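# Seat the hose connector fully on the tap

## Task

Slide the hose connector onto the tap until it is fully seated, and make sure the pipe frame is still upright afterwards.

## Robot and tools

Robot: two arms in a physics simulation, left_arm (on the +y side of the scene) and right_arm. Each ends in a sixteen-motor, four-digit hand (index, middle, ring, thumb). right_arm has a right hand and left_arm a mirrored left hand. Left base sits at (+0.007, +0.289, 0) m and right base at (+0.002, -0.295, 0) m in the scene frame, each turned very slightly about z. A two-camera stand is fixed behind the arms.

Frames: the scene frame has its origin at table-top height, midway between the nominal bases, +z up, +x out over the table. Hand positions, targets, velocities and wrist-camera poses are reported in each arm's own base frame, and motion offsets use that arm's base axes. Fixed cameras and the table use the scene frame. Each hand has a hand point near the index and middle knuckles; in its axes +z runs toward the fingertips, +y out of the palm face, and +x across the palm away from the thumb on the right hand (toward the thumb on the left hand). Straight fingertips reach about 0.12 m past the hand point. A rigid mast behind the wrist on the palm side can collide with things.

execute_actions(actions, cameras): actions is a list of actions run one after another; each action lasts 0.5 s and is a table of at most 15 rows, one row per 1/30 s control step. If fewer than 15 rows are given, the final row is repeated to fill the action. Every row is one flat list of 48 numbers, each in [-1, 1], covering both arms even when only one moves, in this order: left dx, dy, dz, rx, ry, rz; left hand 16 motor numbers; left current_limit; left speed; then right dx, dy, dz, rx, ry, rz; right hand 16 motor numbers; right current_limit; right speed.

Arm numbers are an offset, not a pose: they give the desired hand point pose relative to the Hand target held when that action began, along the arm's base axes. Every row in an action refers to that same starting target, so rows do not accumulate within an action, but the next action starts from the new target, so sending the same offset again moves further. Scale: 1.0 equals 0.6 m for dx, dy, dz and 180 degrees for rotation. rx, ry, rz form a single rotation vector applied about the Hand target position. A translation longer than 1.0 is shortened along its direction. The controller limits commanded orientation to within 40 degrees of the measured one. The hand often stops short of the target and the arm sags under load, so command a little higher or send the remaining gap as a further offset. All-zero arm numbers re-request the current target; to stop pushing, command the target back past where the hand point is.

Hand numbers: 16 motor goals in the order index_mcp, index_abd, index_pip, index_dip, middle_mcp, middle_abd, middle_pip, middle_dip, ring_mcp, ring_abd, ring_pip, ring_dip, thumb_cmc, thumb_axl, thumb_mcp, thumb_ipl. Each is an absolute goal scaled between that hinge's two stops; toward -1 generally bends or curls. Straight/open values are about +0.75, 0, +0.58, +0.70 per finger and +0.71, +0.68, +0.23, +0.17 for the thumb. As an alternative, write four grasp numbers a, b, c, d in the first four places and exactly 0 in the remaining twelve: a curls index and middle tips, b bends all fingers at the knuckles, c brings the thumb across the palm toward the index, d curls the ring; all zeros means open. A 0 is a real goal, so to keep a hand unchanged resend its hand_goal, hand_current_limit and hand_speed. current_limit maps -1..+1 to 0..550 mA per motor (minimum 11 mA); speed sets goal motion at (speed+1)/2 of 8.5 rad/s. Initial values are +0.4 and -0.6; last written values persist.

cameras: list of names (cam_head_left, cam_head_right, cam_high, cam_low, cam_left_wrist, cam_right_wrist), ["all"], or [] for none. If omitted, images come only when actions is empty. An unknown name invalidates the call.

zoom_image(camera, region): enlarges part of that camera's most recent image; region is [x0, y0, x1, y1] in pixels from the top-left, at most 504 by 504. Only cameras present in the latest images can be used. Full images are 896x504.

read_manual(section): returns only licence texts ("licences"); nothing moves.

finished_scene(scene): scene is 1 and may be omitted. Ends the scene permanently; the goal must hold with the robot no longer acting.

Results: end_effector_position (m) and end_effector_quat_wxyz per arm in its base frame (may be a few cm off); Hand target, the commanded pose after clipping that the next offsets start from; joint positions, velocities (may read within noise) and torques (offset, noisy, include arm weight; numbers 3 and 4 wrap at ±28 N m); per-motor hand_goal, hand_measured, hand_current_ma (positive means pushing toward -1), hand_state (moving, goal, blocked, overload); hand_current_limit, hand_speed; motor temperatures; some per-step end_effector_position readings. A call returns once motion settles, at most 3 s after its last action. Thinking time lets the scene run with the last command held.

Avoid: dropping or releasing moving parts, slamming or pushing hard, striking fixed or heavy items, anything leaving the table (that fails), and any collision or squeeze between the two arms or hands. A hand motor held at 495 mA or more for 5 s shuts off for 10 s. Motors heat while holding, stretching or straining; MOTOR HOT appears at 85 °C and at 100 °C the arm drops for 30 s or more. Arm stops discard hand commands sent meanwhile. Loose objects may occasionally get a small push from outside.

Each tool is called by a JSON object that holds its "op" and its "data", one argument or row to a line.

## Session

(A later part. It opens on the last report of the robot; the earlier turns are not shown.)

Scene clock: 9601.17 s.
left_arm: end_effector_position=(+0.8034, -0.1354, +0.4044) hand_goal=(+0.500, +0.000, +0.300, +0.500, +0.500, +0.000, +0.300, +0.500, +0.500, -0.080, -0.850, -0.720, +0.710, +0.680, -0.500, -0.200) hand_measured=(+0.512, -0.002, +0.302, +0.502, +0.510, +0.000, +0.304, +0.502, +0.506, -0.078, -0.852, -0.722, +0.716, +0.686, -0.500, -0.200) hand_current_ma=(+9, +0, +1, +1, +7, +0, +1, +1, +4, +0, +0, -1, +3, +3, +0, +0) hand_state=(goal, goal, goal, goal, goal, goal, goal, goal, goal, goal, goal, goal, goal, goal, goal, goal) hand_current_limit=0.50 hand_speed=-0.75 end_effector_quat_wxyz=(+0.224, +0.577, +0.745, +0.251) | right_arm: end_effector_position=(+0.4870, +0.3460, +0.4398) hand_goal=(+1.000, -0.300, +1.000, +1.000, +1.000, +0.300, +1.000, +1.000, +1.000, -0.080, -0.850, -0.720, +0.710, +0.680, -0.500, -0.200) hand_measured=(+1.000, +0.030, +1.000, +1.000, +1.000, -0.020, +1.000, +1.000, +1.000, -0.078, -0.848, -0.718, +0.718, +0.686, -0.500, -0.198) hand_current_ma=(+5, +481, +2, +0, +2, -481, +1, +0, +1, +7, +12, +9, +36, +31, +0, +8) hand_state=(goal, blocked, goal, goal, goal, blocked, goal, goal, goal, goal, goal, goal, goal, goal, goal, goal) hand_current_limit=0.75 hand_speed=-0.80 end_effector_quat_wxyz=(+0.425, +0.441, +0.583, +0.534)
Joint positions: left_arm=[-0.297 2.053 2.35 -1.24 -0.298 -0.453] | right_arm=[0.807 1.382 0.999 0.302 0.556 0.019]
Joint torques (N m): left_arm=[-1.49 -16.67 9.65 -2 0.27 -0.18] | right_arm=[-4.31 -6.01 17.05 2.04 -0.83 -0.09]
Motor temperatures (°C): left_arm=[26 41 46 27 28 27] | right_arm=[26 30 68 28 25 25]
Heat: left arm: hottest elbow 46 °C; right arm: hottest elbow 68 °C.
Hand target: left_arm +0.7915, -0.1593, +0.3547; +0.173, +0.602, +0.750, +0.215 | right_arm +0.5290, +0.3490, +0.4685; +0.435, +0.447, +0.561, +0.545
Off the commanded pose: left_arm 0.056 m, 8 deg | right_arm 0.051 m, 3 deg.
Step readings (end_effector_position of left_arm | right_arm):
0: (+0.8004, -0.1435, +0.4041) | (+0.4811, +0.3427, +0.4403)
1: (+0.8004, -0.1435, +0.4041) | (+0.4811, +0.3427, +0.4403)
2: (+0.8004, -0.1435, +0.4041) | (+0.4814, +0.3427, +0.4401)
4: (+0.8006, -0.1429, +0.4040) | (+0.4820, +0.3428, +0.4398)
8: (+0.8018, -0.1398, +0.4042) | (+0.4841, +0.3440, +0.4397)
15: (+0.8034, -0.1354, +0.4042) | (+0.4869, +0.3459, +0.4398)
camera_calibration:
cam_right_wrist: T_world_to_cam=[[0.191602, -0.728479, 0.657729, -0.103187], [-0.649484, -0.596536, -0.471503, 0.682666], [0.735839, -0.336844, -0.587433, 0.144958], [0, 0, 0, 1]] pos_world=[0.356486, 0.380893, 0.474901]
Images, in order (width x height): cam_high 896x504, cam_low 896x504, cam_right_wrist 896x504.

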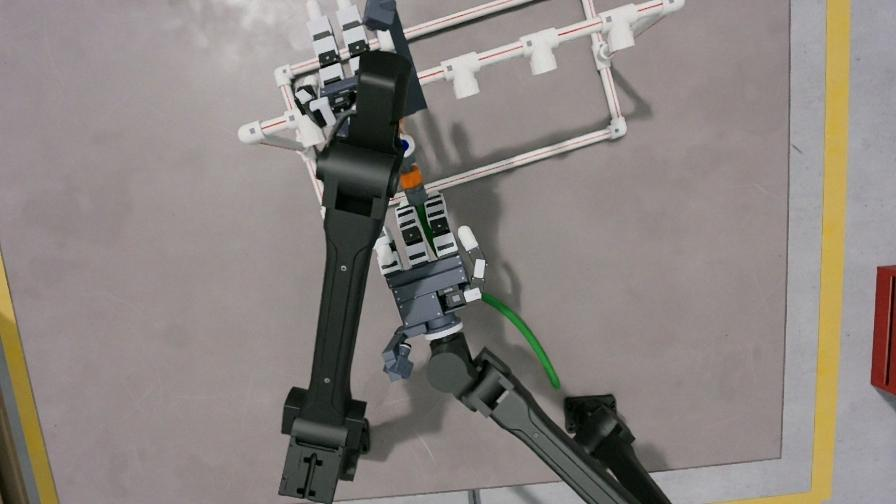

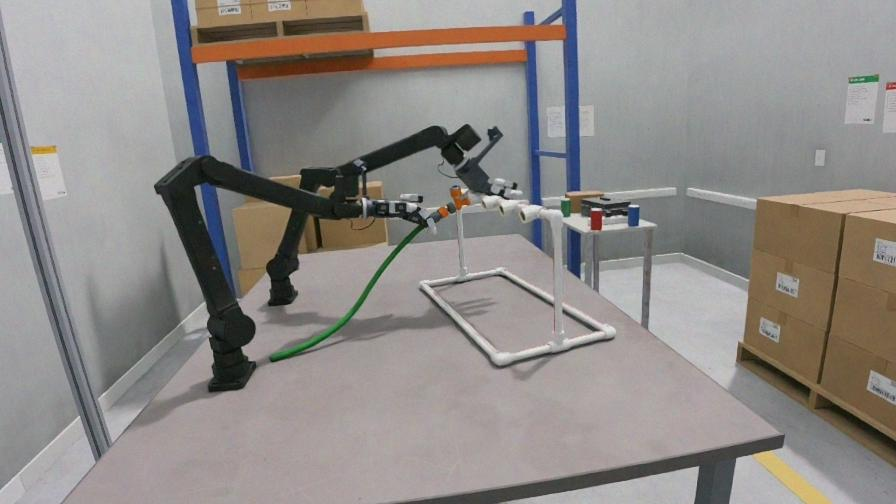

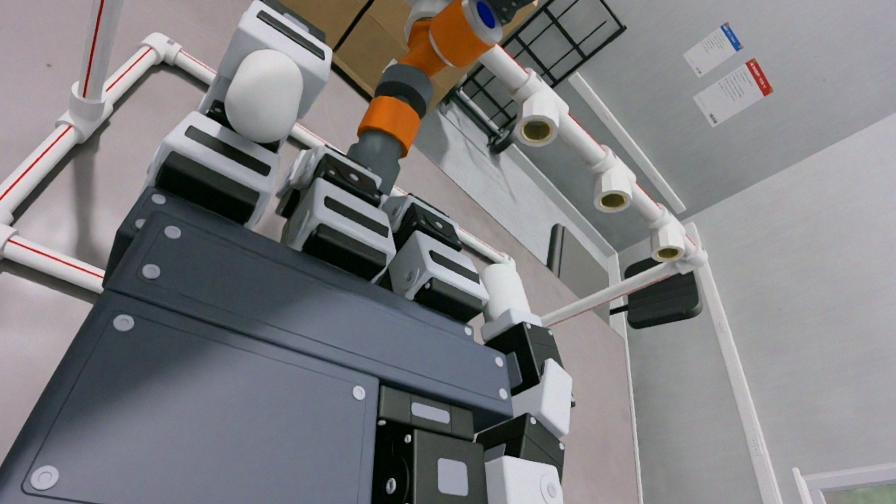

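{"op": "execute_actions", "data": {
  "actions": [
    [[0,0,0,0,0,0, 0.5,0.0,0.3,0.5, 0.5,0.0,0.3,0.5, 0.5,-0.08,-0.85,-0.72, 0.71,0.68,-0.5,-0.2, 0.5,-0.75, 0.0,-0.02,0.0,0,0,0, 1.0,-0.30,1.0,1.0, 1.0,0.30,1.0,1.0, 1.0,-0.08,-0.85,-0.72, 0.71,0.68,-0.5,-0.2, 0.75,-0.8],[0,0,0,0,0,0, 0.5,0.0,0.3,0.5, 0.5,0.0,0.3,0.5, 0.5,-0.08,-0.85,-0.72, 0.71,0.68,-0.5,-0.2, 0.5,-0.75, 0.01,-0.045,0.0,0,0,0, 1.0,-0.30,1.0,1.0, 1.0,0.30,1.0,1.0, 1.0,-0.08,-0.85,-0.72, 0.71,0.68,-0.5,-0.2, 0.75,-0.8]]
  ],
  "cameras": ["cam_low","cam_high","cam_right_wrist"]
}}

{"op": "zoom_image", "data": {
  "camera": "cam_low",
  "region": [390, 170, 480, 250]
}}

{"op": "zoom_image", "data": {
  "camera": "cam_right_wrist",
  "region": [280, 0, 480, 200]
}}

Scene clock: 9634.20 s.
left_arm: end_effector_position=(+0.8061, -0.1278, +0.4052) hand_goal=(+0.500, +0.000, +0.300, +0.500, +0.500, +0.000, +0.300, +0.500, +0.500, -0.080, -0.850, -0.720, +0.710, +0.680, -0.500, -0.200) hand_measured=(+0.512, -0.002, +0.302, +0.502, +0.510, +0.000, +0.304, +0.502, +0.506, -0.078, -0.852, -0.722, +0.716, +0.686, -0.500, -0.200) hand_current_ma=(+9, +0, +1, +1, +7, +0, +1, +1, +4, +0, +0, -1, +3, +3, +0, +0) hand_state=(goal, goal, goal, goal, goal, goal, goal, goal, goal, goal, goal, goal, goal, goal, goal, goal) hand_current_limit=0.50 hand_speed=-0.75 end_effector_quat_wxyz=(+0.224, +0.571, +0.748, +0.253) | right_arm: end_effector_position=(+0.4945, +0.3437, +0.4401) hand_goal=(+1.000, -0.300, +1.000, +1.000, +1.000, +0.300, +1.000, +1.000, +1.000, -0.080, -0.850, -0.720, +0.710, +0.680, -0.500, -0.200) hand_measured=(+1.002, +0.030, +1.000, +1.000, +1.000, -0.020, +1.000, +1.000, +1.000, -0.078, -0.848, -0.718, +0.718, +0.686, -0.500, -0.198) hand_current_ma=(+6, +481, +3, +0, +2, -481, +1, +0, +1, +7, +12, +9, +36, +31, +0, +8) hand_state=(goal, blocked, goal, goal, goal, blocked, goal, goal, goal, goal, goal, goal, goal, goal, goal, goal) hand_current_limit=0.75 hand_speed=-0.80 end_effector_quat_wxyz=(+0.413, +0.432, +0.591, +0.542)
Joint positions: left_arm=[-0.287 2.058 2.358 -1.24 -0.3 -0.455] | right_arm=[0.78 1.38 0.999 0.3 0.49 0.019]
Joint torques (N m): left_arm=[-2.26 -17.32 9.22 -2.17 0.34 -0.17] | right_arm=[-5.95 -8.06 14.8 2.14 -0.22 -0.1]
Motor temperatures (°C): left_arm=[26 38 47 27 28 27] | right_arm=[26 30 82 27 25 25]
Heat: left arm: hottest elbow 47 °C; right arm: hottest elbow 82 °C.
Hand target: left_arm +0.7915, -0.1592, +0.3545; +0.173, +0.602, +0.750, +0.214 | right_arm +0.5349, +0.3221, +0.4685; +0.434, +0.446, +0.561, +0.546
Off the commanded pose: left_arm 0.061 m, 8 deg | right_arm 0.054 m, 5 deg.
Step readings (end_effector_position of left_arm | right_arm):
0: (+0.8034, -0.1354, +0.4044) | (+0.4870, +0.3460, +0.4398)
1: (+0.8034, -0.1354, +0.4044) | (+0.4870, +0.3461, +0.4398)
2: (+0.8034, -0.1354, +0.4044) | (+0.4873, +0.3461, +0.4397)
4: (+0.8039, -0.1340, +0.4045) | (+0.4889, +0.3458, +0.4398)
8: (+0.8058, -0.1290, +0.4051) | (+0.4935, +0.3440, +0.4399)
15: (+0.8061, -0.1278, +0.4052) | (+0.4945, +0.3437, +0.4401)
camera_calibration:
cam_right_wrist: T_world_to_cam=[[0.221735, -0.723151, 0.65413, -0.121596], [-0.627821, -0.619162, -0.471677, 0.683377], [0.746106, -0.306089, -0.591299, 0.125028], [0, 0, 0, 1]] pos_world=[0.362716, 0.373458, 0.475801]
Images, in order (width x height): cam_high 896x504, cam_low 896x504, cam_right_wrist 896x504.

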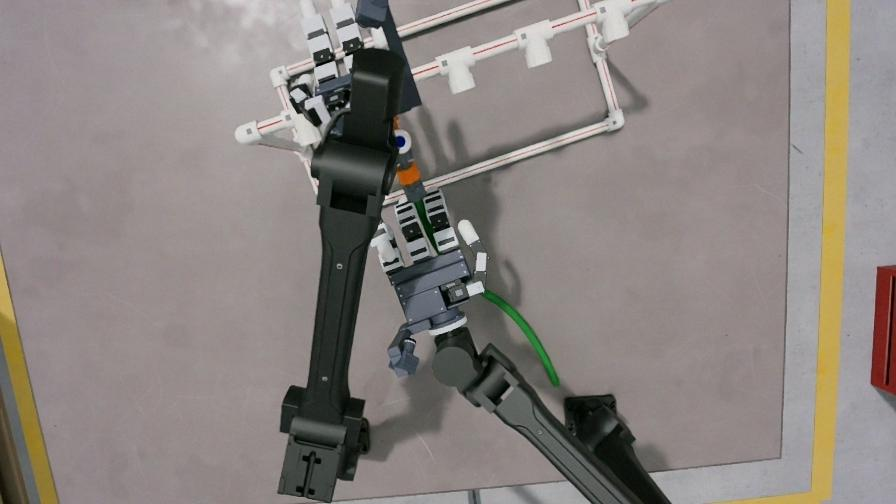

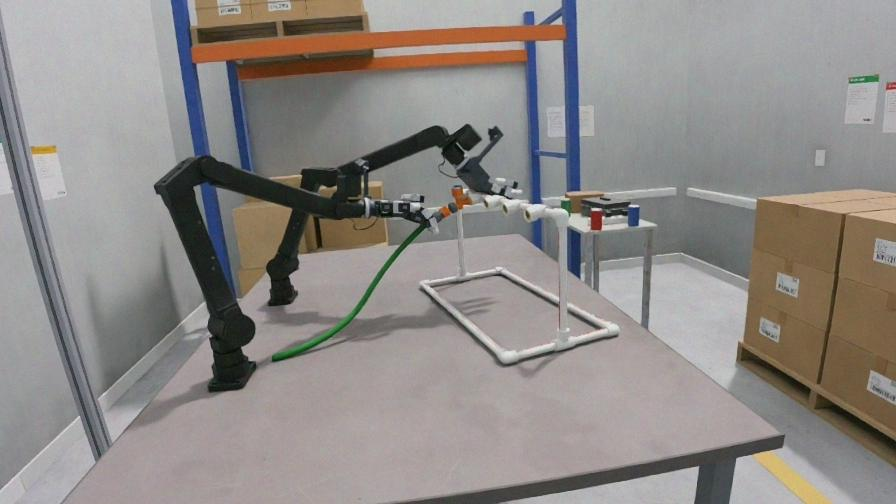

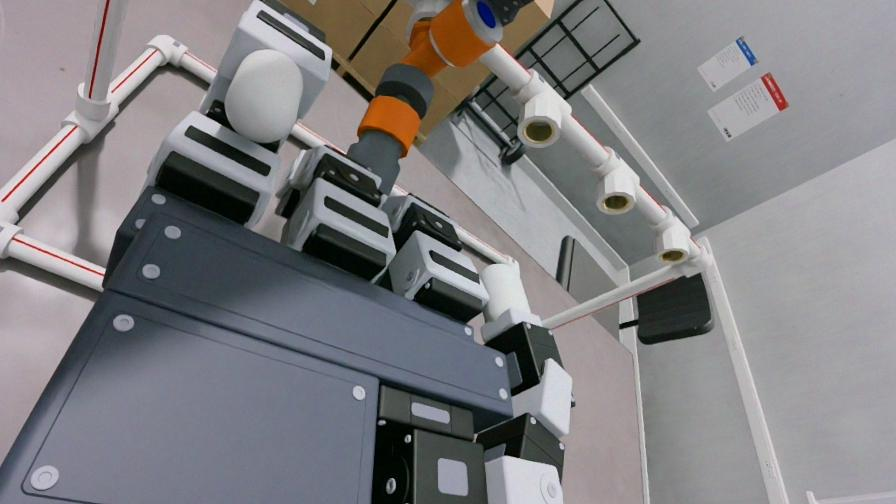

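Scaled by 5.600.

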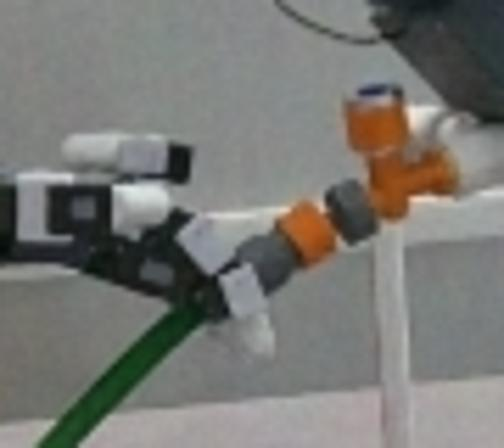

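Scaled by 2.520.

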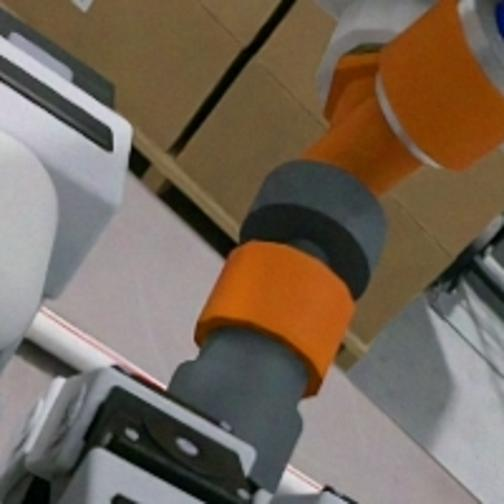

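{"op": "execute_actions", "data": {
  "actions": [
    [[0,0,0,0,0,0, 0.5,0.0,0.3,0.5, 0.5,0.0,0.3,0.5, 0.5,-0.08,-0.85,-0.72, 0.71,0.68,-0.5,-0.2, 0.5,-0.75, -0.03,0.02,-0.02,0,0,0, 1.0,-0.30,1.0,1.0, 1.0,0.30,1.0,1.0, 1.0,-0.08,-0.85,-0.72, 0.71,0.68,-0.5,-0.2, 0.75,-0.8],[0,0,0,0,0,0, 0.5,0.0,0.3,0.5, 0.5,0.0,0.3,0.5, 0.5,-0.08,-0.85,-0.72, 0.71,0.68,-0.5,-0.2, 0.5,-0.75, -0.05,0.035,-0.035,0,0,0, 1.0,-0.30,1.0,1.0, 1.0,0.30,1.0,1.0, 1.0,-0.08,-0.85,-0.72, 0.71,0.68,-0.5,-0.2, 0.75,-0.8]]
  ],
  "cameras": []
}}

Scene clock: 9643.90 s.
left_arm: end_effector_position=(+0.8053, -0.1275, +0.4042) hand_goal=(+0.500, +0.000, +0.300, +0.500, +0.500, +0.000, +0.300, +0.500, +0.500, -0.080, -0.850, -0.720, +0.710, +0.680, -0.500, -0.200) hand_measured=(+0.512, -0.002, +0.302, +0.502, +0.510, +0.000, +0.304, +0.502, +0.506, -0.078, -0.852, -0.722, +0.716, +0.686, -0.500, -0.200) hand_current_ma=(+9, +0, +1, +1, +7, +0, +1, +1, +4, +0, +0, -1, +3, +3, +0, +0) hand_state=(goal, goal, goal, goal, goal, goal, goal, goal, goal, goal, goal, goal, goal, goal, goal, goal) hand_current_limit=0.50 hand_speed=-0.75 end_effector_quat_wxyz=(+0.221, +0.572, +0.748, +0.252) | right_arm: end_effector_position=(+0.4901, +0.3440, +0.4397) hand_goal=(+1.000, -0.300, +1.000, +1.000, +1.000, +0.300, +1.000, +1.000, +1.000, -0.080, -0.850, -0.720, +0.710, +0.680, -0.500, -0.200) hand_measured=(+1.000, +0.030, +1.000, +1.000, +1.000, -0.020, +1.000, +1.000, +1.000, -0.078, -0.848, -0.718, +0.718, +0.686, -0.500, -0.198) hand_current_ma=(+3, +481, +2, +0, +3, -481, +1, +0, +1, +7, +12, +9, +36, +31, +0, +8) hand_state=(goal, blocked, goal, goal, goal, blocked, goal, goal, goal, goal, goal, goal, goal, goal, goal, goal) hand_current_limit=0.75 hand_speed=-0.80 end_effector_quat_wxyz=(+0.425, +0.442, +0.577, +0.539)
Joint positions: left_arm=[-0.287 2.058 2.358 -1.245 -0.3 -0.455] | right_arm=[0.801 1.39 0.999 0.324 0.551 0.021]
Joint torques (N m): left_arm=[-2.2 -17.38 9.25 -1.92 0.35 -0.2] | right_arm=[-2.02 -8.06 11.74 3.15 0.28 -0.08]
Motor temperatures (°C): left_arm=[26 38 45 27 28 27] | right_arm=[26 30 81 27 25 25]
Heat: left arm: hottest elbow 45 °C; right arm: hottest elbow 81 °C.
Hand target: left_arm +0.7915, -0.1592, +0.3545; +0.173, +0.602, +0.750, +0.214 | right_arm +0.5049, +0.3431, +0.4475; +0.435, +0.446, +0.561, +0.546
Off the commanded pose: left_arm 0.060 m, 8 deg | right_arm 0.017 m, 2 deg.
Step readings (end_effector_position of left_arm | right_arm):
0: (+0.8061, -0.1278, +0.4052) | (+0.4945, +0.3437, +0.4401)
1: (+0.8061, -0.1278, +0.4052) | (+0.4945, +0.3437, +0.4401)
2: (+0.8061, -0.1278, +0.4052) | (+0.4946, +0.3429, +0.4401)
4: (+0.8061, -0.1277, +0.4051) | (+0.4934, +0.3423, +0.4405)
8: (+0.8053, -0.1275, +0.4042) | (+0.4908, +0.3437, +0.4398)
15: (+0.8053, -0.1275, +0.4042) | (+0.4902, +0.3439, +0.4397)
No camera images: "cameras" was empty.

{"op": "execute_actions", "data": {
  "actions": [
    [[0.028,0.007,0.055,0,0,0, 0.5,0.0,0.3,0.5, 0.5,0.0,0.3,0.5, 0.5,-0.08,-0.85,-0.72, 0.71,0.68,-0.5,-0.2, 0.5,-0.75, 0,0,0,0,0,0, 1.0,-0.30,1.0,1.0, 1.0,0.30,1.0,1.0, 1.0,-0.08,-0.85,-0.72, 0.71,0.68,-0.5,-0.2, 0.75,-0.8],[0.056,0.015,0.11,0,0,-0.017, 0.5,0.0,0.3,0.5, 0.5,0.0,0.3,0.5, 0.5,-0.08,-0.85,-0.72, 0.71,0.68,-0.5,-0.2, 0.5,-0.75, 0,0,0,0,0,0, 1.0,-0.30,1.0,1.0, 1.0,0.30,1.0,1.0, 1.0,-0.08,-0.85,-0.72, 0.71,0.68,-0.5,-0.2, 0.75,-0.8],[0.056,0.015,0.11,0,0,-0.035, 0.5,0.0,0.3,0.5, 0.5,0.0,0.3,0.5, 0.5,-0.08,-0.85,-0.72, 0.71,0.68,-0.5,-0.2, 0.5,-0.75, 0,0,0,0,0,0, 1.0,-0.30,1.0,1.0, 1.0,0.30,1.0,1.0, 1.0,-0.08,-0.85,-0.72, 0.71,0.68,-0.5,-0.2, 0.75,-0.8]]
  ],
  "cameras": ["cam_high","cam_low"]
}}

Scene clock: 9713.20 s.
left_arm: end_effector_position=(+0.8232, -0.1397, +0.4016) hand_goal=(+0.500, +0.000, +0.300, +0.500, +0.500, +0.000, +0.300, +0.500, +0.500, -0.080, -0.850, -0.720, +0.710, +0.680, -0.500, -0.200) hand_measured=(+0.512, -0.002, +0.302, +0.502, +0.510, +0.000, +0.304, +0.502, +0.506, -0.078, -0.852, -0.722, +0.716, +0.686, -0.500, -0.200) hand_current_ma=(+9, +0, +1, +1, +7, +0, +1, +1, +4, +0, +0, -1, +3, +3, +0, +0) hand_state=(goal, goal, goal, goal, goal, goal, goal, goal, goal, goal, goal, goal, goal, goal, goal, goal) hand_current_limit=0.50 hand_speed=-0.75 end_effector_quat_wxyz=(+0.190, +0.632, +0.721, +0.212) | right_arm: end_effector_position=(+0.4905, +0.3443, +0.4391) hand_goal=(+1.000, -0.300, +1.000, +1.000, +1.000, +0.300, +1.000, +1.000, +1.000, -0.080, -0.850, -0.720, +0.710, +0.680, -0.500, -0.200) hand_measured=(+1.000, +0.030, +1.000, +1.000, +1.000, -0.020, +1.000, +1.000, +1.000, -0.078, -0.848, -0.718, +0.718, +0.686, -0.500, -0.198) hand_current_ma=(+2, +481, +1, +0, +3, -481, +1, +0, +1, +7, +12, +9, +36, +31, +0, +8) hand_state=(goal, blocked, goal, goal, goal, blocked, goal, goal, goal, goal, goal, goal, goal, goal, goal, goal) hand_current_limit=0.75 hand_speed=-0.80 end_effector_quat_wxyz=(+0.426, +0.443, +0.575, +0.540)
Joint positions: left_arm=[-0.269 2.246 2.738 -1.521 -0.208 -0.342] | right_arm=[0.801 1.394 0.999 0.332 0.553 0.021]
Joint torques (N m): left_arm=[0.03 -19.84 14.24 0.8 -0.03 0.28] | right_arm=[-2.02 -8.35 11.75 2.85 0.2 -0.08]
Motor temperatures (°C): left_arm=[26 37 44 27 28 27] | right_arm=[26 30 71 28 25 25]
Heat: left arm: hottest elbow 44 °C; right arm: hottest elbow 71 °C.
Hand target: left_arm +0.8251, -0.1502, +0.4205; +0.184, +0.642, +0.716, +0.205 | right_arm +0.5051, +0.3430, +0.4475; +0.435, +0.446, +0.561, +0.546
Off the commanded pose: left_arm 0.022 m, 2 deg | right_arm 0.017 m, 2 deg.
Step readings (end_effector_position of left_arm | right_arm):
0: (+0.8053, -0.1275, +0.4042) | (+0.4901, +0.3440, +0.4397)
1: (+0.8052, -0.1275, +0.4050) | (+0.4901, +0.3440, +0.4397)
2: (+0.8052, -0.1278, +0.4057) | (+0.4901, +0.3440, +0.4397)
4: (+0.8080, -0.1289, +0.4052) | (+0.4901, +0.3440, +0.4395)
8: (+0.8152, -0.1322, +0.4032) | (+0.4903, +0.3442, +0.4393)
15: (+0.8213, -0.1380, +0.4025) | (+0.4904, +0.3443, +0.4393)
Images, in order (width x height): cam_high 896x504, cam_low 896x504.

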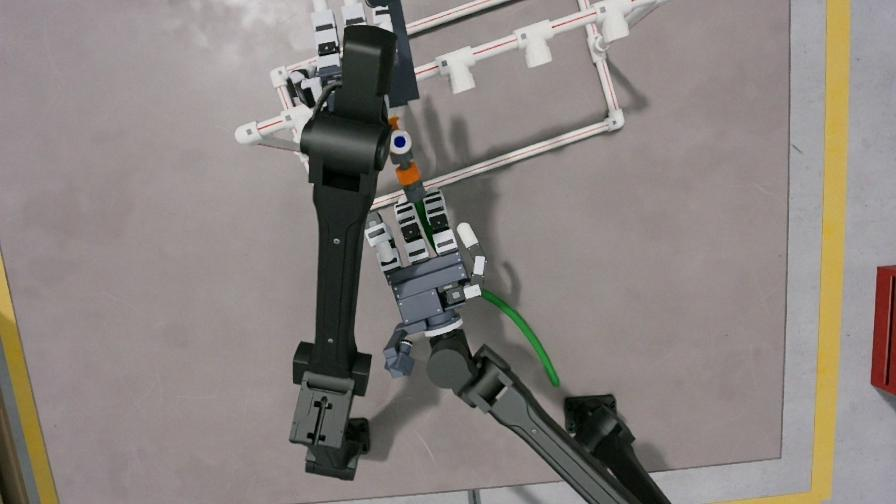

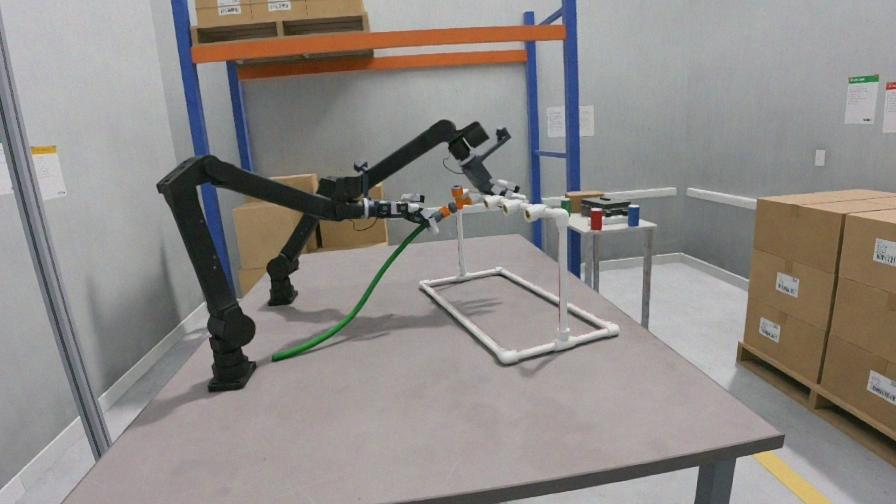

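{"op": "execute_actions", "data": {
  "actions": [
    [[-0.015,-0.003,-0.025,0,0,0, 0.5,0.0,0.3,0.5, 0.5,0.0,0.3,0.5, 0.5,-0.08,-0.85,-0.72, 0.71,0.68,-0.5,-0.2, 0.5,-0.75, 0,0,0,0,0,0, 1.0,-0.30,1.0,1.0, 1.0,0.30,1.0,1.0, 1.0,-0.08,-0.85,-0.72, 0.71,0.68,-0.5,-0.2, 0.75,-0.8],[-0.03,-0.005,-0.05,0,0,0, 0.5,0.0,0.3,0.5, 0.5,0.0,0.3,0.5, 0.5,-0.08,-0.85,-0.72, 0.71,0.68,-0.5,-0.2, 0.5,-0.75, 0,0,0,0,0,0, 1.0,-0.30,1.0,1.0, 1.0,0.30,1.0,1.0, 1.0,-0.08,-0.85,-0.72, 0.71,0.68,-0.5,-0.2, 0.75,-0.8]]
  ],
  "cameras": ["cam_high"]
}}

Scene clock: 9731.10 s.
left_arm: end_effector_position=(+0.8192, -0.1373, +0.4008) hand_goal=(+0.500, +0.000, +0.300, +0.500, +0.500, +0.000, +0.300, +0.500, +0.500, -0.080, -0.850, -0.720, +0.710, +0.680, -0.500, -0.200) hand_measured=(+0.512, -0.002, +0.302, +0.502, +0.510, +0.000, +0.304, +0.502, +0.506, -0.078, -0.852, -0.722, +0.716, +0.686, -0.500, -0.200) hand_current_ma=(+9, +0, +1, +1, +7, +0, +1, +1, +4, +0, +0, -1, +3, +3, +0, +0) hand_state=(goal, goal, goal, goal, goal, goal, goal, goal, goal, goal, goal, goal, goal, goal, goal, goal) hand_current_limit=0.50 hand_speed=-0.75 end_effector_quat_wxyz=(+0.203, +0.623, +0.724, +0.215) | right_arm: end_effector_position=(+0.4905, +0.3443, +0.4391) hand_goal=(+1.000, -0.300, +1.000, +1.000, +1.000, +0.300, +1.000, +1.000, +1.000, -0.080, -0.850, -0.720, +0.710, +0.680, -0.500, -0.200) hand_measured=(+1.000, +0.030, +1.000, +1.000, +1.000, -0.020, +1.000, +1.000, +1.000, -0.078, -0.848, -0.718, +0.718, +0.686, -0.500, -0.198) hand_current_ma=(+2, +481, +1, +0, +3, -481, +1, +0, +1, +7, +12, +9, +36, +31, +0, +8) hand_state=(goal, blocked, goal, goal, goal, blocked, goal, goal, goal, goal, goal, goal, goal, goal, goal, goal) hand_current_limit=0.75 hand_speed=-0.80 end_effector_quat_wxyz=(+0.426, +0.443, +0.575, +0.540)
Joint positions: left_arm=[-0.269 2.167 2.581 -1.417 -0.208 -0.359] | right_arm=[0.801 1.394 0.999 0.332 0.554 0.021]
Joint torques (N m): left_arm=[-0.85 -21.01 7.19 0.4 -0.21 0.15] | right_arm=[-2.02 -8.29 11.75 2.85 0.19 -0.08]
Motor temperatures (°C): left_arm=[26 37 49 27 28 27] | right_arm=[26 30 70 28 25 25]
Heat: left arm: hottest elbow 49 °C; right arm: hottest elbow 70 °C.
Hand target: left_arm +0.8070, -0.1532, +0.3907; +0.184, +0.642, +0.716, +0.205 | right_arm +0.5051, +0.3430, +0.4475; +0.435, +0.447, +0.561, +0.545
Off the commanded pose: left_arm 0.023 m, 3 deg | right_arm 0.017 m, 2 deg.
Step readings (end_effector_position of left_arm | right_arm):
0: (+0.8232, -0.1397, +0.4018) | (+0.4905, +0.3443, +0.4391)
1: (+0.8231, -0.1397, +0.4017) | (+0.4905, +0.3443, +0.4391)
2: (+0.8230, -0.1396, +0.4016) | (+0.4905, +0.3443, +0.4391)
4: (+0.8232, -0.1397, +0.4004) | (+0.4905, +0.3443, +0.4391)
8: (+0.8207, -0.1384, +0.3999) | (+0.4905, +0.3443, +0.4391)
15: (+0.8194, -0.1373, +0.4004) | (+0.4905, +0.3443, +0.4391)
Images, in order (width x height): cam_high 896x504.

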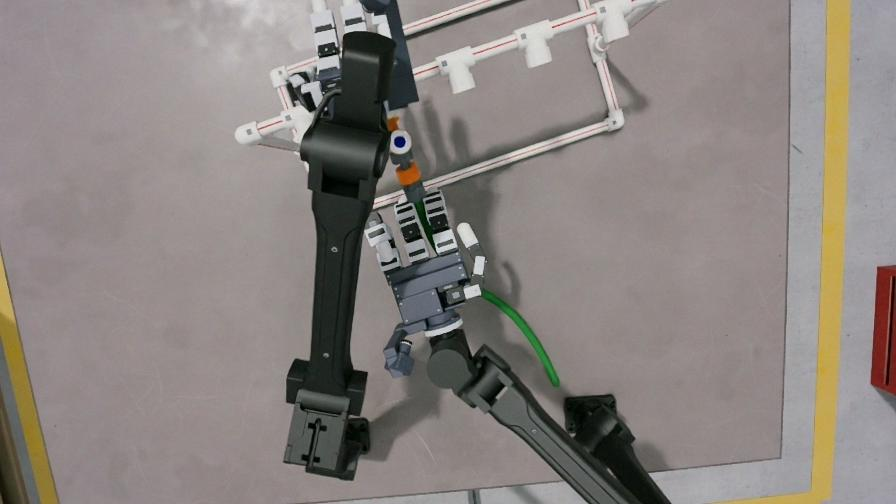

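{"op": "execute_actions", "data": {
  "actions": [
    [[-0.015,-0.003,-0.025,0,0,0, 0.5,0.0,0.3,0.5, 0.5,0.0,0.3,0.5, 0.5,-0.08,-0.85,-0.72, 0.71,0.68,-0.5,-0.2, 0.5,-0.75, 0,0,0,0,0,0, 1.0,-0.30,1.0,1.0, 1.0,0.30,1.0,1.0, 1.0,-0.08,-0.85,-0.72, 0.71,0.68,-0.5,-0.2, 0.75,-0.8],[-0.03,-0.01,-0.05,0,0,0, 0.5,0.0,0.3,0.5, 0.5,0.0,0.3,0.5, 0.5,-0.08,-0.85,-0.72, 0.71,0.68,-0.5,-0.2, 0.5,-0.75, 0,0,0,0,0,0, 1.0,-0.30,1.0,1.0, 1.0,0.30,1.0,1.0, 1.0,-0.08,-0.85,-0.72, 0.71,0.68,-0.5,-0.2, 0.75,-0.8]]
  ],
  "cameras": ["cam_high","cam_low"]
}}

{"op": "zoom_image", "data": {
  "camera": "cam_low",
  "region": [420, 110, 560, 250]
}}

Scene clock: 9744.83 s.
left_arm: end_effector_position=(+0.8088, -0.1307, +0.4023) hand_goal=(+0.500, +0.000, +0.300, +0.500, +0.500, +0.000, +0.300, +0.500, +0.500, -0.080, -0.850, -0.720, +0.710, +0.680, -0.500, -0.200) hand_measured=(+0.512, -0.002, +0.302, +0.502, +0.510, +0.000, +0.304, +0.502, +0.506, -0.078, -0.852, -0.722, +0.716, +0.686, -0.500, -0.200) hand_current_ma=(+9, +0, +1, +1, +7, +0, +1, +1, +4, +0, +0, -1, +3, +3, +0, +0) hand_state=(goal, goal, goal, goal, goal, goal, goal, goal, goal, goal, goal, goal, goal, goal, goal, goal) hand_current_limit=0.50 hand_speed=-0.75 end_effector_quat_wxyz=(+0.236, +0.595, +0.732, +0.231) | right_arm: end_effector_position=(+0.4886, +0.3466, +0.4392) hand_goal=(+1.000, -0.300, +1.000, +1.000, +1.000, +0.300, +1.000, +1.000, +1.000, -0.080, -0.850, -0.720, +0.710, +0.680, -0.500, -0.200) hand_measured=(+1.000, +0.030, +1.000, +1.000, +1.000, -0.020, +1.000, +1.000, +1.000, -0.078, -0.848, -0.718, +0.718, +0.686, -0.500, -0.198) hand_current_ma=(+2, +481, +1, +0, +3, -481, +1, +0, +1, +7, +12, +9, +36, +31, +0, +8) hand_state=(goal, blocked, goal, goal, goal, blocked, goal, goal, goal, goal, goal, goal, goal, goal, goal, goal) hand_current_limit=0.75 hand_speed=-0.80 end_effector_quat_wxyz=(+0.425, +0.442, +0.576, +0.540)
Joint positions: left_arm=[-0.271 2.043 2.334 -1.221 -0.224 -0.402] | right_arm=[0.807 1.394 0.999 0.332 0.556 0.021]
Joint torques (N m): left_arm=[-2.02 -19.9 5.7 -1.22 0.1 0.5] | right_arm=[-2.43 -8.35 11.73 2.86 0.1 -0.08]
Motor temperatures (°C): left_arm=[26 38 47 27 28 27] | right_arm=[26 30 70 28 25 25]
Heat: left arm: hottest elbow 47 °C; right arm: hottest elbow 70 °C.
Hand target: left_arm +0.7890, -0.1592, +0.3605; +0.184, +0.642, +0.716, +0.205 | right_arm +0.5051, +0.3430, +0.4475; +0.435, +0.447, +0.561, +0.545
Off the commanded pose: left_arm 0.054 m, 9 deg | right_arm 0.019 m, 2 deg.
Step readings (end_effector_position of left_arm | right_arm):
0: (+0.8192, -0.1373, +0.4006) | (+0.4905, +0.3443, +0.4391)
1: (+0.8192, -0.1373, +0.4004) | (+0.4905, +0.3443, +0.4391)
2: (+0.8190, -0.1370, +0.3995) | (+0.4905, +0.3443, +0.4391)
4: (+0.8166, -0.1358, +0.4001) | (+0.4905, +0.3443, +0.4391)
8: (+0.8116, -0.1324, +0.4010) | (+0.4891, +0.3459, +0.4392)
15: (+0.8092, -0.1308, +0.4021) | (+0.4886, +0.3466, +0.4392)
Images, in order (width x height): cam_high 896x504, cam_low 896x504.

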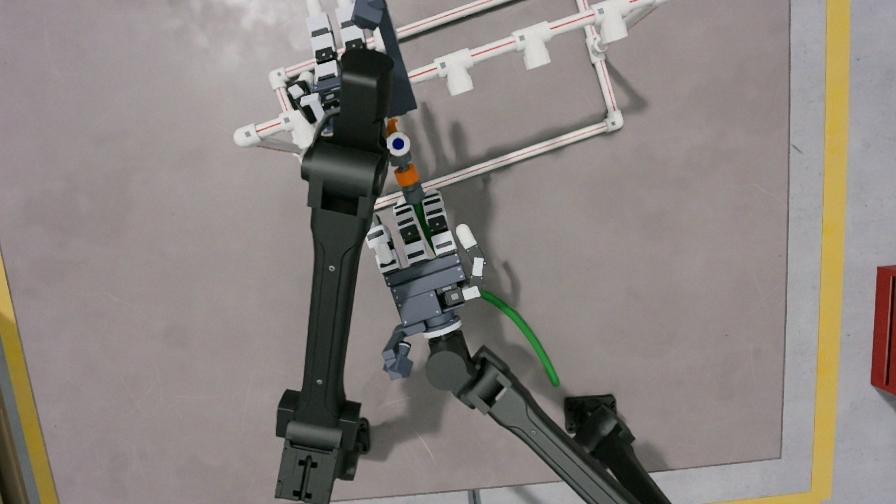

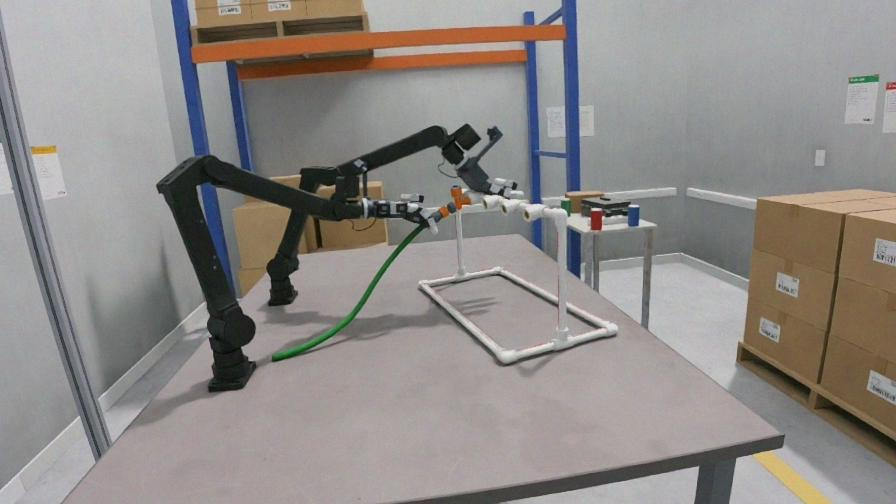

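Scaled by 3.600.

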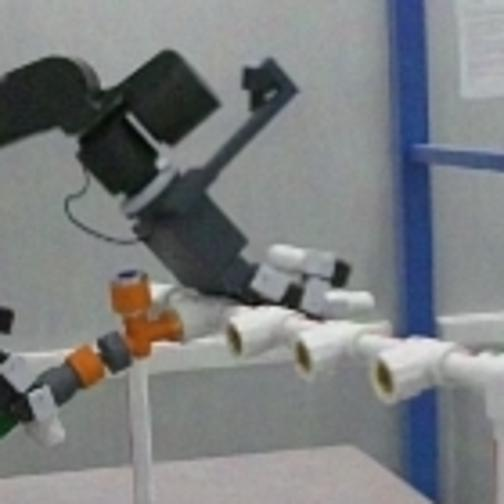

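{"op": "execute_actions", "data": {
  "actions": [
    [[0,-0.04,-0.01,0,0,0, 0.5,0.0,0.3,0.5, 0.5,0.0,0.3,0.5, 0.5,-0.08,-0.85,-0.72, 0.71,0.68,-0.5,-0.2, 0.5,-0.75, 0,0,0,0,0,0, 1.0,-0.30,1.0,1.0, 1.0,0.30,1.0,1.0, 1.0,-0.08,-0.85,-0.72, 0.71,0.68,-0.5,-0.2, 0.75,-0.8],[0,-0.08,-0.02,0,0,0, 0.5,0.0,0.3,0.5, 0.5,0.0,0.3,0.5, 0.5,-0.08,-0.85,-0.72, 0.71,0.68,-0.5,-0.2, 0.5,-0.75, 0,0,0,0,0,0, 1.0,-0.30,1.0,1.0, 1.0,0.30,1.0,1.0, 1.0,-0.08,-0.85,-0.72, 0.71,0.68,-0.5,-0.2, 0.75,-0.8]]
  ],
  "cameras": ["cam_high"]
}}

Scene clock: 9760.67 s.
left_arm: end_effector_position=(+0.8105, -0.1296, +0.4050) hand_goal=(+0.500, +0.000, +0.300, +0.500, +0.500, +0.000, +0.300, +0.500, +0.500, -0.080, -0.850, -0.720, +0.710, +0.680, -0.500, -0.200) hand_measured=(+0.512, -0.002, +0.302, +0.502, +0.510, +0.000, +0.304, +0.502, +0.506, -0.078, -0.852, -0.722, +0.716, +0.686, -0.500, -0.200) hand_current_ma=(+9, +0, +1, +1, +7, +0, +1, +1, +4, +0, +0, -1, +3, +3, +0, +0) hand_state=(goal, goal, goal, goal, goal, goal, goal, goal, goal, goal, goal, goal, goal, goal, goal, goal) hand_current_limit=0.50 hand_speed=-0.75 end_effector_quat_wxyz=(+0.241, +0.592, +0.733, +0.235) | right_arm: end_effector_position=(+0.4886, +0.3466, +0.4392) hand_goal=(+1.000, -0.300, +1.000, +1.000, +1.000, +0.300, +1.000, +1.000, +1.000, -0.080, -0.850, -0.720, +0.710, +0.680, -0.500, -0.200) hand_measured=(+1.000, +0.030, +1.000, +1.000, +1.000, -0.020, +1.000, +1.000, +1.000, -0.078, -0.848, -0.718, +0.718, +0.686, -0.500, -0.198) hand_current_ma=(+2, +481, +1, +0, +3, -481, +1, +0, +1, +7, +12, +9, +36, +31, +0, +8) hand_state=(goal, blocked, goal, goal, goal, blocked, goal, goal, goal, goal, goal, goal, goal, goal, goal, goal) hand_current_limit=0.75 hand_speed=-0.80 end_effector_quat_wxyz=(+0.425, +0.442, +0.576, +0.540)
Joint positions: left_arm=[-0.271 2.043 2.334 -1.208 -0.228 -0.405] | right_arm=[0.807 1.394 0.999 0.332 0.556 0.021]
Joint torques (N m): left_arm=[0.56 -19.43 10.18 1.17 -0.14 0.05] | right_arm=[-2.43 -8.29 11.71 2.86 0.1 -0.08]
Motor temperatures (°C): left_arm=[26 41 45 27 28 27] | right_arm=[26 30 69 28 25 25]
Heat: left arm: hottest elbow 45 °C; right arm: hottest elbow 69 °C.
Hand target: left_arm +0.8088, -0.1306, +0.4024; +0.236, +0.595, +0.732, +0.231 (last step not sent: back at the drive's target) | right_arm +0.5051, +0.3430, +0.4475; +0.435, +0.447, +0.561, +0.545
Off the commanded pose: left_arm 0.098 m, 10 deg | right_arm 0.019 m, 2 deg.
Step readings (end_effector_position of left_arm | right_arm):
0: (+0.8088, -0.1307, +0.4023) | (+0.4886, +0.3466, +0.4392)
1: (+0.8088, -0.1307, +0.4023) | (+0.4886, +0.3466, +0.4392)
2: (+0.8089, -0.1303, +0.4026) | (+0.4886, +0.3466, +0.4392) HELD (not all sent) left_arm
4: (+0.8093, -0.1301, +0.4034) | (+0.4886, +0.3466, +0.4392) HELD (not all sent) left_arm
8: (+0.8104, -0.1302, +0.4050) | (+0.4886, +0.3466, +0.4392) HELD (not all sent) left_arm
15: (+0.8105, -0.1296, +0.4050) | (+0.4886, +0.3466, +0.4392) HELD (not all sent) left_arm
HELD (not all sent) left_arm: steps 2 to 15.
pose unreachable (left arm): on one or more control steps of this call, first in action 0 (counted from 0), this arm could not follow its commanded pose, so it was not sent that pose on those steps. It may still have moved: this result reports where it is.
cause: moving toward the commanded pose would bring a part of the arm too close to another arm (a part of this arm just beyond joint 3 (elbow) and a part of the right arm just beyond its joint 6 (wrist roll), along the way the arms are being sent, or toward where that arm still pushes).
Images, in order (width x height): cam_high 896x504.

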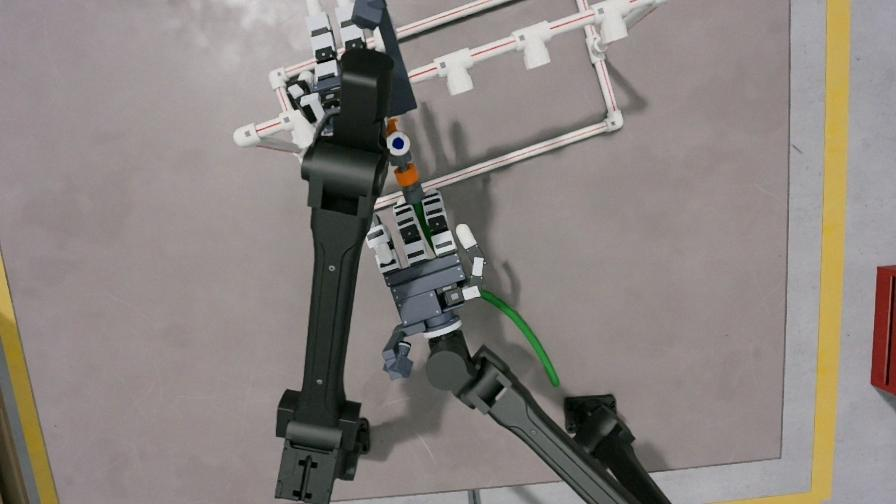

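{"op": "execute_actions", "data": {
  "actions": [
    [[-0.02,-0.035,-0.04,0.0085,0.0193,-0.012, 0.5,0.0,0.3,0.5, 0.5,0.0,0.3,0.5, 0.5,-0.08,-0.85,-0.72, 0.71,0.68,-0.5,-0.2, 0.5,-0.75, 0,0,0,0,0,0, 1.0,-0.30,1.0,1.0, 1.0,0.30,1.0,1.0, 1.0,-0.08,-0.85,-0.72, 0.71,0.68,-0.5,-0.2, 0.75,-0.8],[-0.04,-0.07,-0.085,0.017,0.0386,-0.0242, 0.5,0.0,0.3,0.5, 0.5,0.0,0.3,0.5, 0.5,-0.08,-0.85,-0.72, 0.71,0.68,-0.5,-0.2, 0.5,-0.75, 0,0,0,0,0,0, 1.0,-0.30,1.0,1.0, 1.0,0.30,1.0,1.0, 1.0,-0.08,-0.85,-0.72, 0.71,0.68,-0.5,-0.2, 0.75,-0.8]]
  ],
  "cameras": ["cam_high"]
}}

Scene clock: 9801.17 s.
left_arm: end_effector_position=(+0.8073, -0.1303, +0.4036) hand_goal=(+0.500, +0.000, +0.300, +0.500, +0.500, +0.000, +0.300, +0.500, +0.500, -0.080, -0.850, -0.720, +0.710, +0.680, -0.500, -0.200) hand_measured=(+0.512, -0.002, +0.302, +0.502, +0.510, +0.000, +0.304, +0.502, +0.506, -0.078, -0.852, -0.722, +0.716, +0.686, -0.500, -0.200) hand_current_ma=(+9, +0, +1, +1, +7, +0, +1, +1, +4, +0, +0, -1, +3, +3, +0, +0) hand_state=(goal, goal, goal, goal, goal, goal, goal, goal, goal, goal, goal, goal, goal, goal, goal, goal) hand_current_limit=0.50 hand_speed=-0.75 end_effector_quat_wxyz=(+0.240, +0.590, +0.733, +0.239) | right_arm: end_effector_position=(+0.4886, +0.3466, +0.4392) hand_goal=(+1.000, -0.300, +1.000, +1.000, +1.000, +0.300, +1.000, +1.000, +1.000, -0.080, -0.850, -0.720, +0.710, +0.680, -0.500, -0.200) hand_measured=(+1.000, +0.030, +1.000, +1.000, +1.000, -0.020, +1.000, +1.000, +1.000, -0.078, -0.848, -0.718, +0.718, +0.686, -0.500, -0.198) hand_current_ma=(+2, +481, +1, +0, +3, -481, +1, +0, +1, +7, +12, +9, +36, +31, +0, +8) hand_state=(goal, blocked, goal, goal, goal, blocked, goal, goal, goal, goal, goal, goal, goal, goal, goal, goal) hand_current_limit=0.75 hand_speed=-0.80 end_effector_quat_wxyz=(+0.425, +0.442, +0.576, +0.540)
Joint positions: left_arm=[-0.275 2.028 2.303 -1.19 -0.239 -0.408] | right_arm=[0.807 1.394 0.999 0.332 0.556 0.021]
Joint torques (N m): left_arm=[-3.02 -19.25 5.45 -1.28 0.19 0.37] | right_arm=[-2.49 -8.35 11.71 2.86 0.1 -0.08]
Motor temperatures (°C): left_arm=[26 44 47 27 28 27] | right_arm=[26 30 69 28 24 25]
Heat: left arm: hottest elbow 47 °C; right arm: hottest elbow 69 °C.
Hand target: left_arm +0.7848, -0.1726, +0.3514; +0.184, +0.642, +0.716, +0.205 | right_arm +0.5051, +0.3430, +0.4475; +0.435, +0.447, +0.561, +0.545
Off the commanded pose: left_arm 0.071 m, 10 deg | right_arm 0.019 m, 2 deg.
Step readings (end_effector_position of left_arm | right_arm):
0: (+0.8105, -0.1296, +0.4050) | (+0.4886, +0.3466, +0.4392)
1: (+0.8105, -0.1296, +0.4050) | (+0.4886, +0.3466, +0.4392)
2: (+0.8105, -0.1296, +0.4050) | (+0.4886, +0.3466, +0.4392)
4: (+0.8095, -0.1299, +0.4032) | (+0.4886, +0.3466, +0.4392)
8: (+0.8077, -0.1303, +0.4036) | (+0.4886, +0.3466, +0.4392)
15: (+0.8074, -0.1304, +0.4035) | (+0.4886, +0.3466, +0.4392)
Images, in order (width x height): cam_high 896x504.

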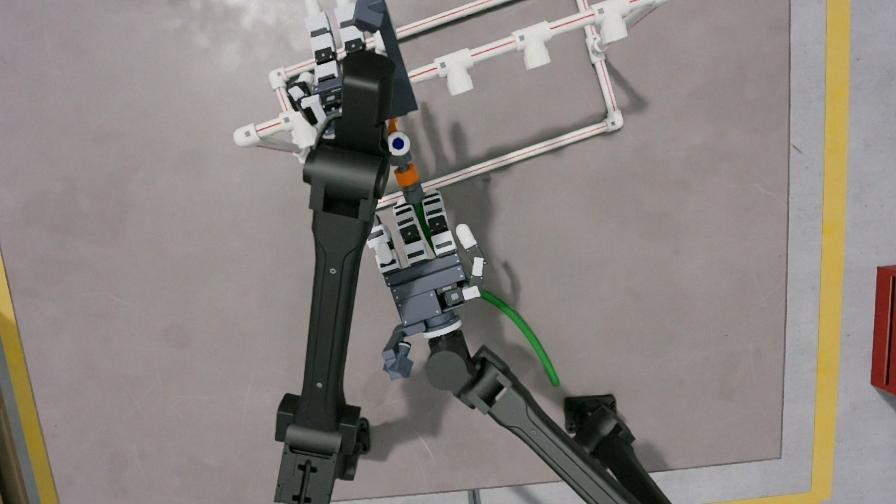

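{"op": "execute_actions", "data": {
  "actions": [
    [[-0.01,-0.02,-0.025,0,0,0, 0.5,0.0,0.3,0.5, 0.5,0.0,0.3,0.5, 0.5,-0.08,-0.85,-0.72, 0.71,0.68,-0.5,-0.2, 0.5,-0.75, 0,0,0,0,0,0, 1.0,-0.30,1.0,1.0, 1.0,0.30,1.0,1.0, 1.0,-0.08,-0.85,-0.72, 0.71,0.68,-0.5,-0.2, 0.75,-0.8]]
  ],
  "cameras": []
}}

Scene clock: 9807.37 s.
left_arm: end_effector_position=(+0.8048, -0.1301, +0.4052) hand_goal=(+0.500, +0.000, +0.300, +0.500, +0.500, +0.000, +0.300, +0.500, +0.500, -0.080, -0.850, -0.720, +0.710, +0.680, -0.500, -0.200) hand_measured=(+0.512, -0.002, +0.302, +0.502, +0.510, +0.000, +0.304, +0.502, +0.506, -0.078, -0.852, -0.722, +0.716, +0.686, -0.500, -0.200) hand_current_ma=(+9, +0, +1, +1, +7, +0, +1, +1, +4, +0, +0, -1, +3, +3, +0, +0) hand_state=(goal, goal, goal, goal, goal, goal, goal, goal, goal, goal, goal, goal, goal, goal, goal, goal) hand_current_limit=0.50 hand_speed=-0.75 end_effector_quat_wxyz=(+0.248, +0.584, +0.732, +0.250) | right_arm: end_effector_position=(+0.4884, +0.3468, +0.4392) hand_goal=(+1.000, -0.300, +1.000, +1.000, +1.000, +0.300, +1.000, +1.000, +1.000, -0.080, -0.850, -0.720, +0.710, +0.680, -0.500, -0.200) hand_measured=(+1.000, +0.030, +1.000, +1.000, +1.000, -0.020, +1.000, +1.000, +1.000, -0.078, -0.848, -0.718, +0.718, +0.686, -0.500, -0.198) hand_current_ma=(+2, +481, +1, +0, +3, -481, +1, +0, +1, +7, +12, +9, +36, +31, +0, +8) hand_state=(goal, blocked, goal, goal, goal, blocked, goal, goal, goal, goal, goal, goal, goal, goal, goal, goal) hand_current_limit=0.75 hand_speed=-0.80 end_effector_quat_wxyz=(+0.425, +0.442, +0.576, +0.541)
Joint positions: left_arm=[-0.279 2.004 2.252 -1.139 -0.256 -0.411] | right_arm=[0.807 1.394 0.999 0.332 0.556 0.021]
Joint torques (N m): left_arm=[-4.07 -18.08 4.79 -1.76 0.42 0.24] | right_arm=[-2.49 -8.35 11.71 2.86 0.1 -0.08]
Motor temperatures (°C): left_arm=[26 44 46 27 28 27] | right_arm=[26 30 69 28 24 25]
Heat: left arm: hottest elbow 46 °C; right arm: hottest elbow 69 °C.
Hand target: left_arm +0.7789, -0.1846, +0.3364; +0.184, +0.642, +0.716, +0.205 | right_arm +0.5050, +0.3431, +0.4475; +0.435, +0.447, +0.561, +0.545
Off the commanded pose: left_arm 0.092 m, 11 deg | right_arm 0.019 m, 2 deg.
Step readings (end_effector_position of left_arm | right_arm):
0: (+0.8073, -0.1303, +0.4036) | (+0.4886, +0.3466, +0.4392)
1: (+0.8073, -0.1303, +0.4036) | (+0.4886, +0.3466, +0.4392)
2: (+0.8071, -0.1304, +0.4036) | (+0.4886, +0.3466, +0.4392)
4: (+0.8060, -0.1301, +0.4042) | (+0.4886, +0.3466, +0.4392)
8: (+0.8052, -0.1302, +0.4048) | (+0.4884, +0.3468, +0.4392)
15: (+0.8048, -0.1301, +0.4053) | (+0.4884, +0.3468, +0.4392)
No camera images: "cameras" was empty.

{"op": "execute_actions", "data": {
  "actions": [
    [[0,0,0,0,0,0, 0.5,0.0,0.3,0.5, 0.5,0.0,0.3,0.5, 0.5,-0.08,-0.85,-0.72, 0.71,0.68,-0.5,-0.2, 0.5,-0.75, 0.02,-0.007,0.012,0,0,0, 1.0,-0.30,1.0,1.0, 1.0,0.30,1.0,1.0, 1.0,-0.08,-0.85,-0.72, 0.71,0.68,-0.5,-0.2, 0.75,-0.8],[0,0,0,0,0,0, 0.5,0.0,0.3,0.5, 0.5,0.0,0.3,0.5, 0.5,-0.08,-0.85,-0.72, 0.71,0.68,-0.5,-0.2, 0.5,-0.75, 0.04,-0.0135,0.025,0,0,0, 1.0,-0.30,1.0,1.0, 1.0,0.30,1.0,1.0, 1.0,-0.08,-0.85,-0.72, 0.71,0.68,-0.5,-0.2, 0.75,-0.8]]
  ],
  "cameras": ["cam_high","cam_right_wrist"]
}}

{"op": "zoom_image", "data": {
  "camera": "cam_right_wrist",
  "region": [280, 0, 480, 200]
}}

Scene clock: 9818.60 s.
left_arm: end_effector_position=(+0.8049, -0.1301, +0.4052) hand_goal=(+0.500, +0.000, +0.300, +0.500, +0.500, +0.000, +0.300, +0.500, +0.500, -0.080, -0.850, -0.720, +0.710, +0.680, -0.500, -0.200) hand_measured=(+0.512, -0.002, +0.302, +0.502, +0.510, +0.000, +0.304, +0.502, +0.506, -0.078, -0.852, -0.722, +0.716, +0.686, -0.500, -0.200) hand_current_ma=(+9, +0, +1, +1, +7, +0, +1, +1, +4, +0, +0, -1, +3, +3, +0, +0) hand_state=(goal, goal, goal, goal, goal, goal, goal, goal, goal, goal, goal, goal, goal, goal, goal, goal) hand_current_limit=0.50 hand_speed=-0.75 end_effector_quat_wxyz=(+0.248, +0.584, +0.732, +0.250) | right_arm: end_effector_position=(+0.4903, +0.3472, +0.4389) hand_goal=(+1.000, -0.300, +1.000, +1.000, +1.000, +0.300, +1.000, +1.000, +1.000, -0.080, -0.850, -0.720, +0.710, +0.680, -0.500, -0.200) hand_measured=(+1.002, +0.030, +1.000, +1.000, +1.000, -0.020, +1.000, +1.000, +1.000, -0.078, -0.848, -0.718, +0.718, +0.686, -0.500, -0.198) hand_current_ma=(+5, +481, +3, +0, +3, -481, +1, +0, +1, +7, +12, +9, +36, +31, +0, +8) hand_state=(goal, blocked, goal, goal, goal, blocked, goal, goal, goal, goal, goal, goal, goal, goal, goal, goal) hand_current_limit=0.75 hand_speed=-0.80 end_effector_quat_wxyz=(+0.419, +0.437, +0.582, +0.542)
Joint positions: left_arm=[-0.279 2.004 2.251 -1.139 -0.256 -0.411] | right_arm=[0.799 1.39 0.999 0.32 0.53 0.021]
Joint torques (N m): left_arm=[-4.31 -18.2 4.78 -1.62 0.42 0.26] | right_arm=[-5.3 -7.65 14.9 1.92 -0.66 -0.11]
Motor temperatures (°C): left_arm=[26 43 44 27 28 27] | right_arm=[26 30 69 28 24 25]
Heat: left arm: hottest elbow 44 °C; right arm: hottest elbow 69 °C.
Hand target: left_arm +0.7789, -0.1845, +0.3362; +0.184, +0.642, +0.716, +0.205 | right_arm +0.5290, +0.3350, +0.4625; +0.435, +0.446, +0.561, +0.546
Off the commanded pose: left_arm 0.092 m, 11 deg | right_arm 0.047 m, 3 deg.
Step readings (end_effector_position of left_arm | right_arm):
0: (+0.8048, -0.1301, +0.4050) | (+0.4884, +0.3468, +0.4392)
1: (+0.8048, -0.1301, +0.4050) | (+0.4884, +0.3468, +0.4392)
2: (+0.8048, -0.1301, +0.4050) | (+0.4884, +0.3473, +0.4391)
4: (+0.8049, -0.1301, +0.4051) | (+0.4889, +0.3475, +0.4391)
8: (+0.8049, -0.1301, +0.4052) | (+0.4898, +0.3473, +0.4389)
15: (+0.8049, -0.1301, +0.4052) | (+0.4902, +0.3473, +0.4390)
camera_calibration:
cam_right_wrist: T_world_to_cam=[[0.201217, -0.732421, 0.650439, -0.102471], [-0.636452, -0.602514, -0.481566, 0.685096], [0.744608, -0.317074, -0.587386, 0.131294], [0, 0, 0, 1]] pos_world=[0.358886, 0.379358, 0.473691]
Images, in order (width x height): cam_high 896x504, cam_right_wrist 896x504.

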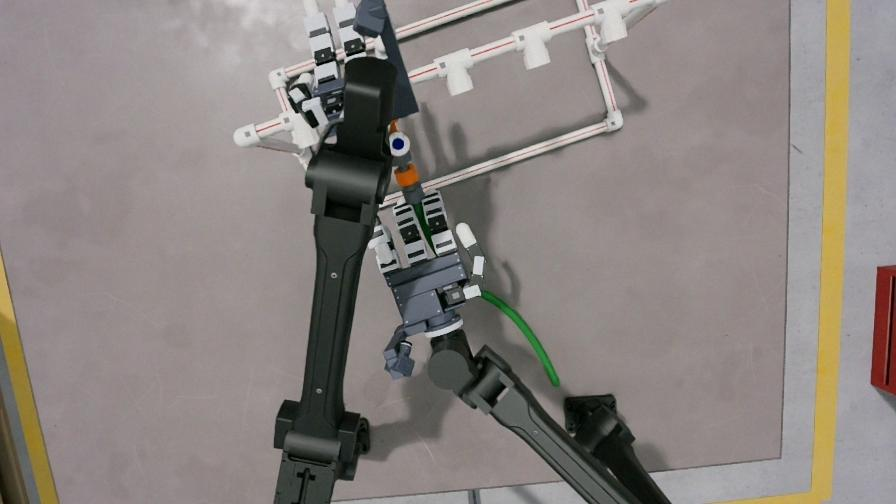

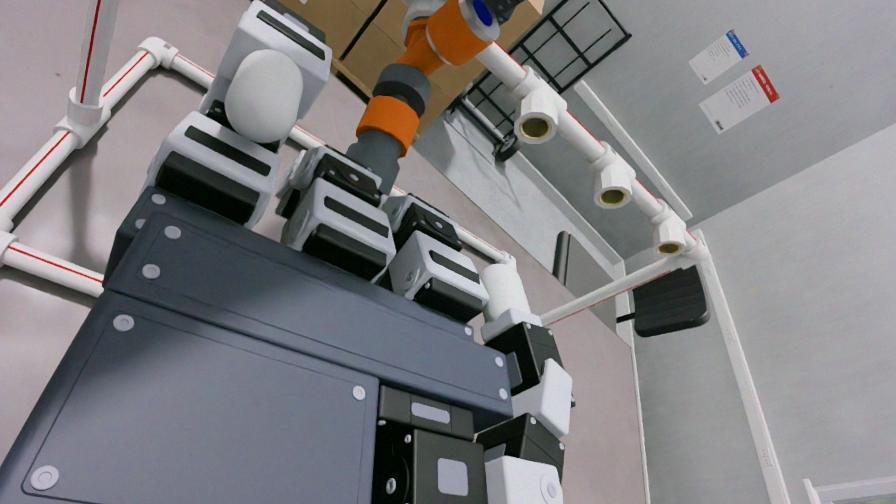

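Scaled by 2.520.

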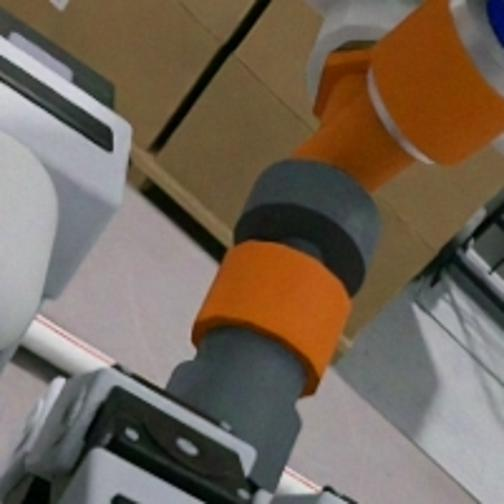

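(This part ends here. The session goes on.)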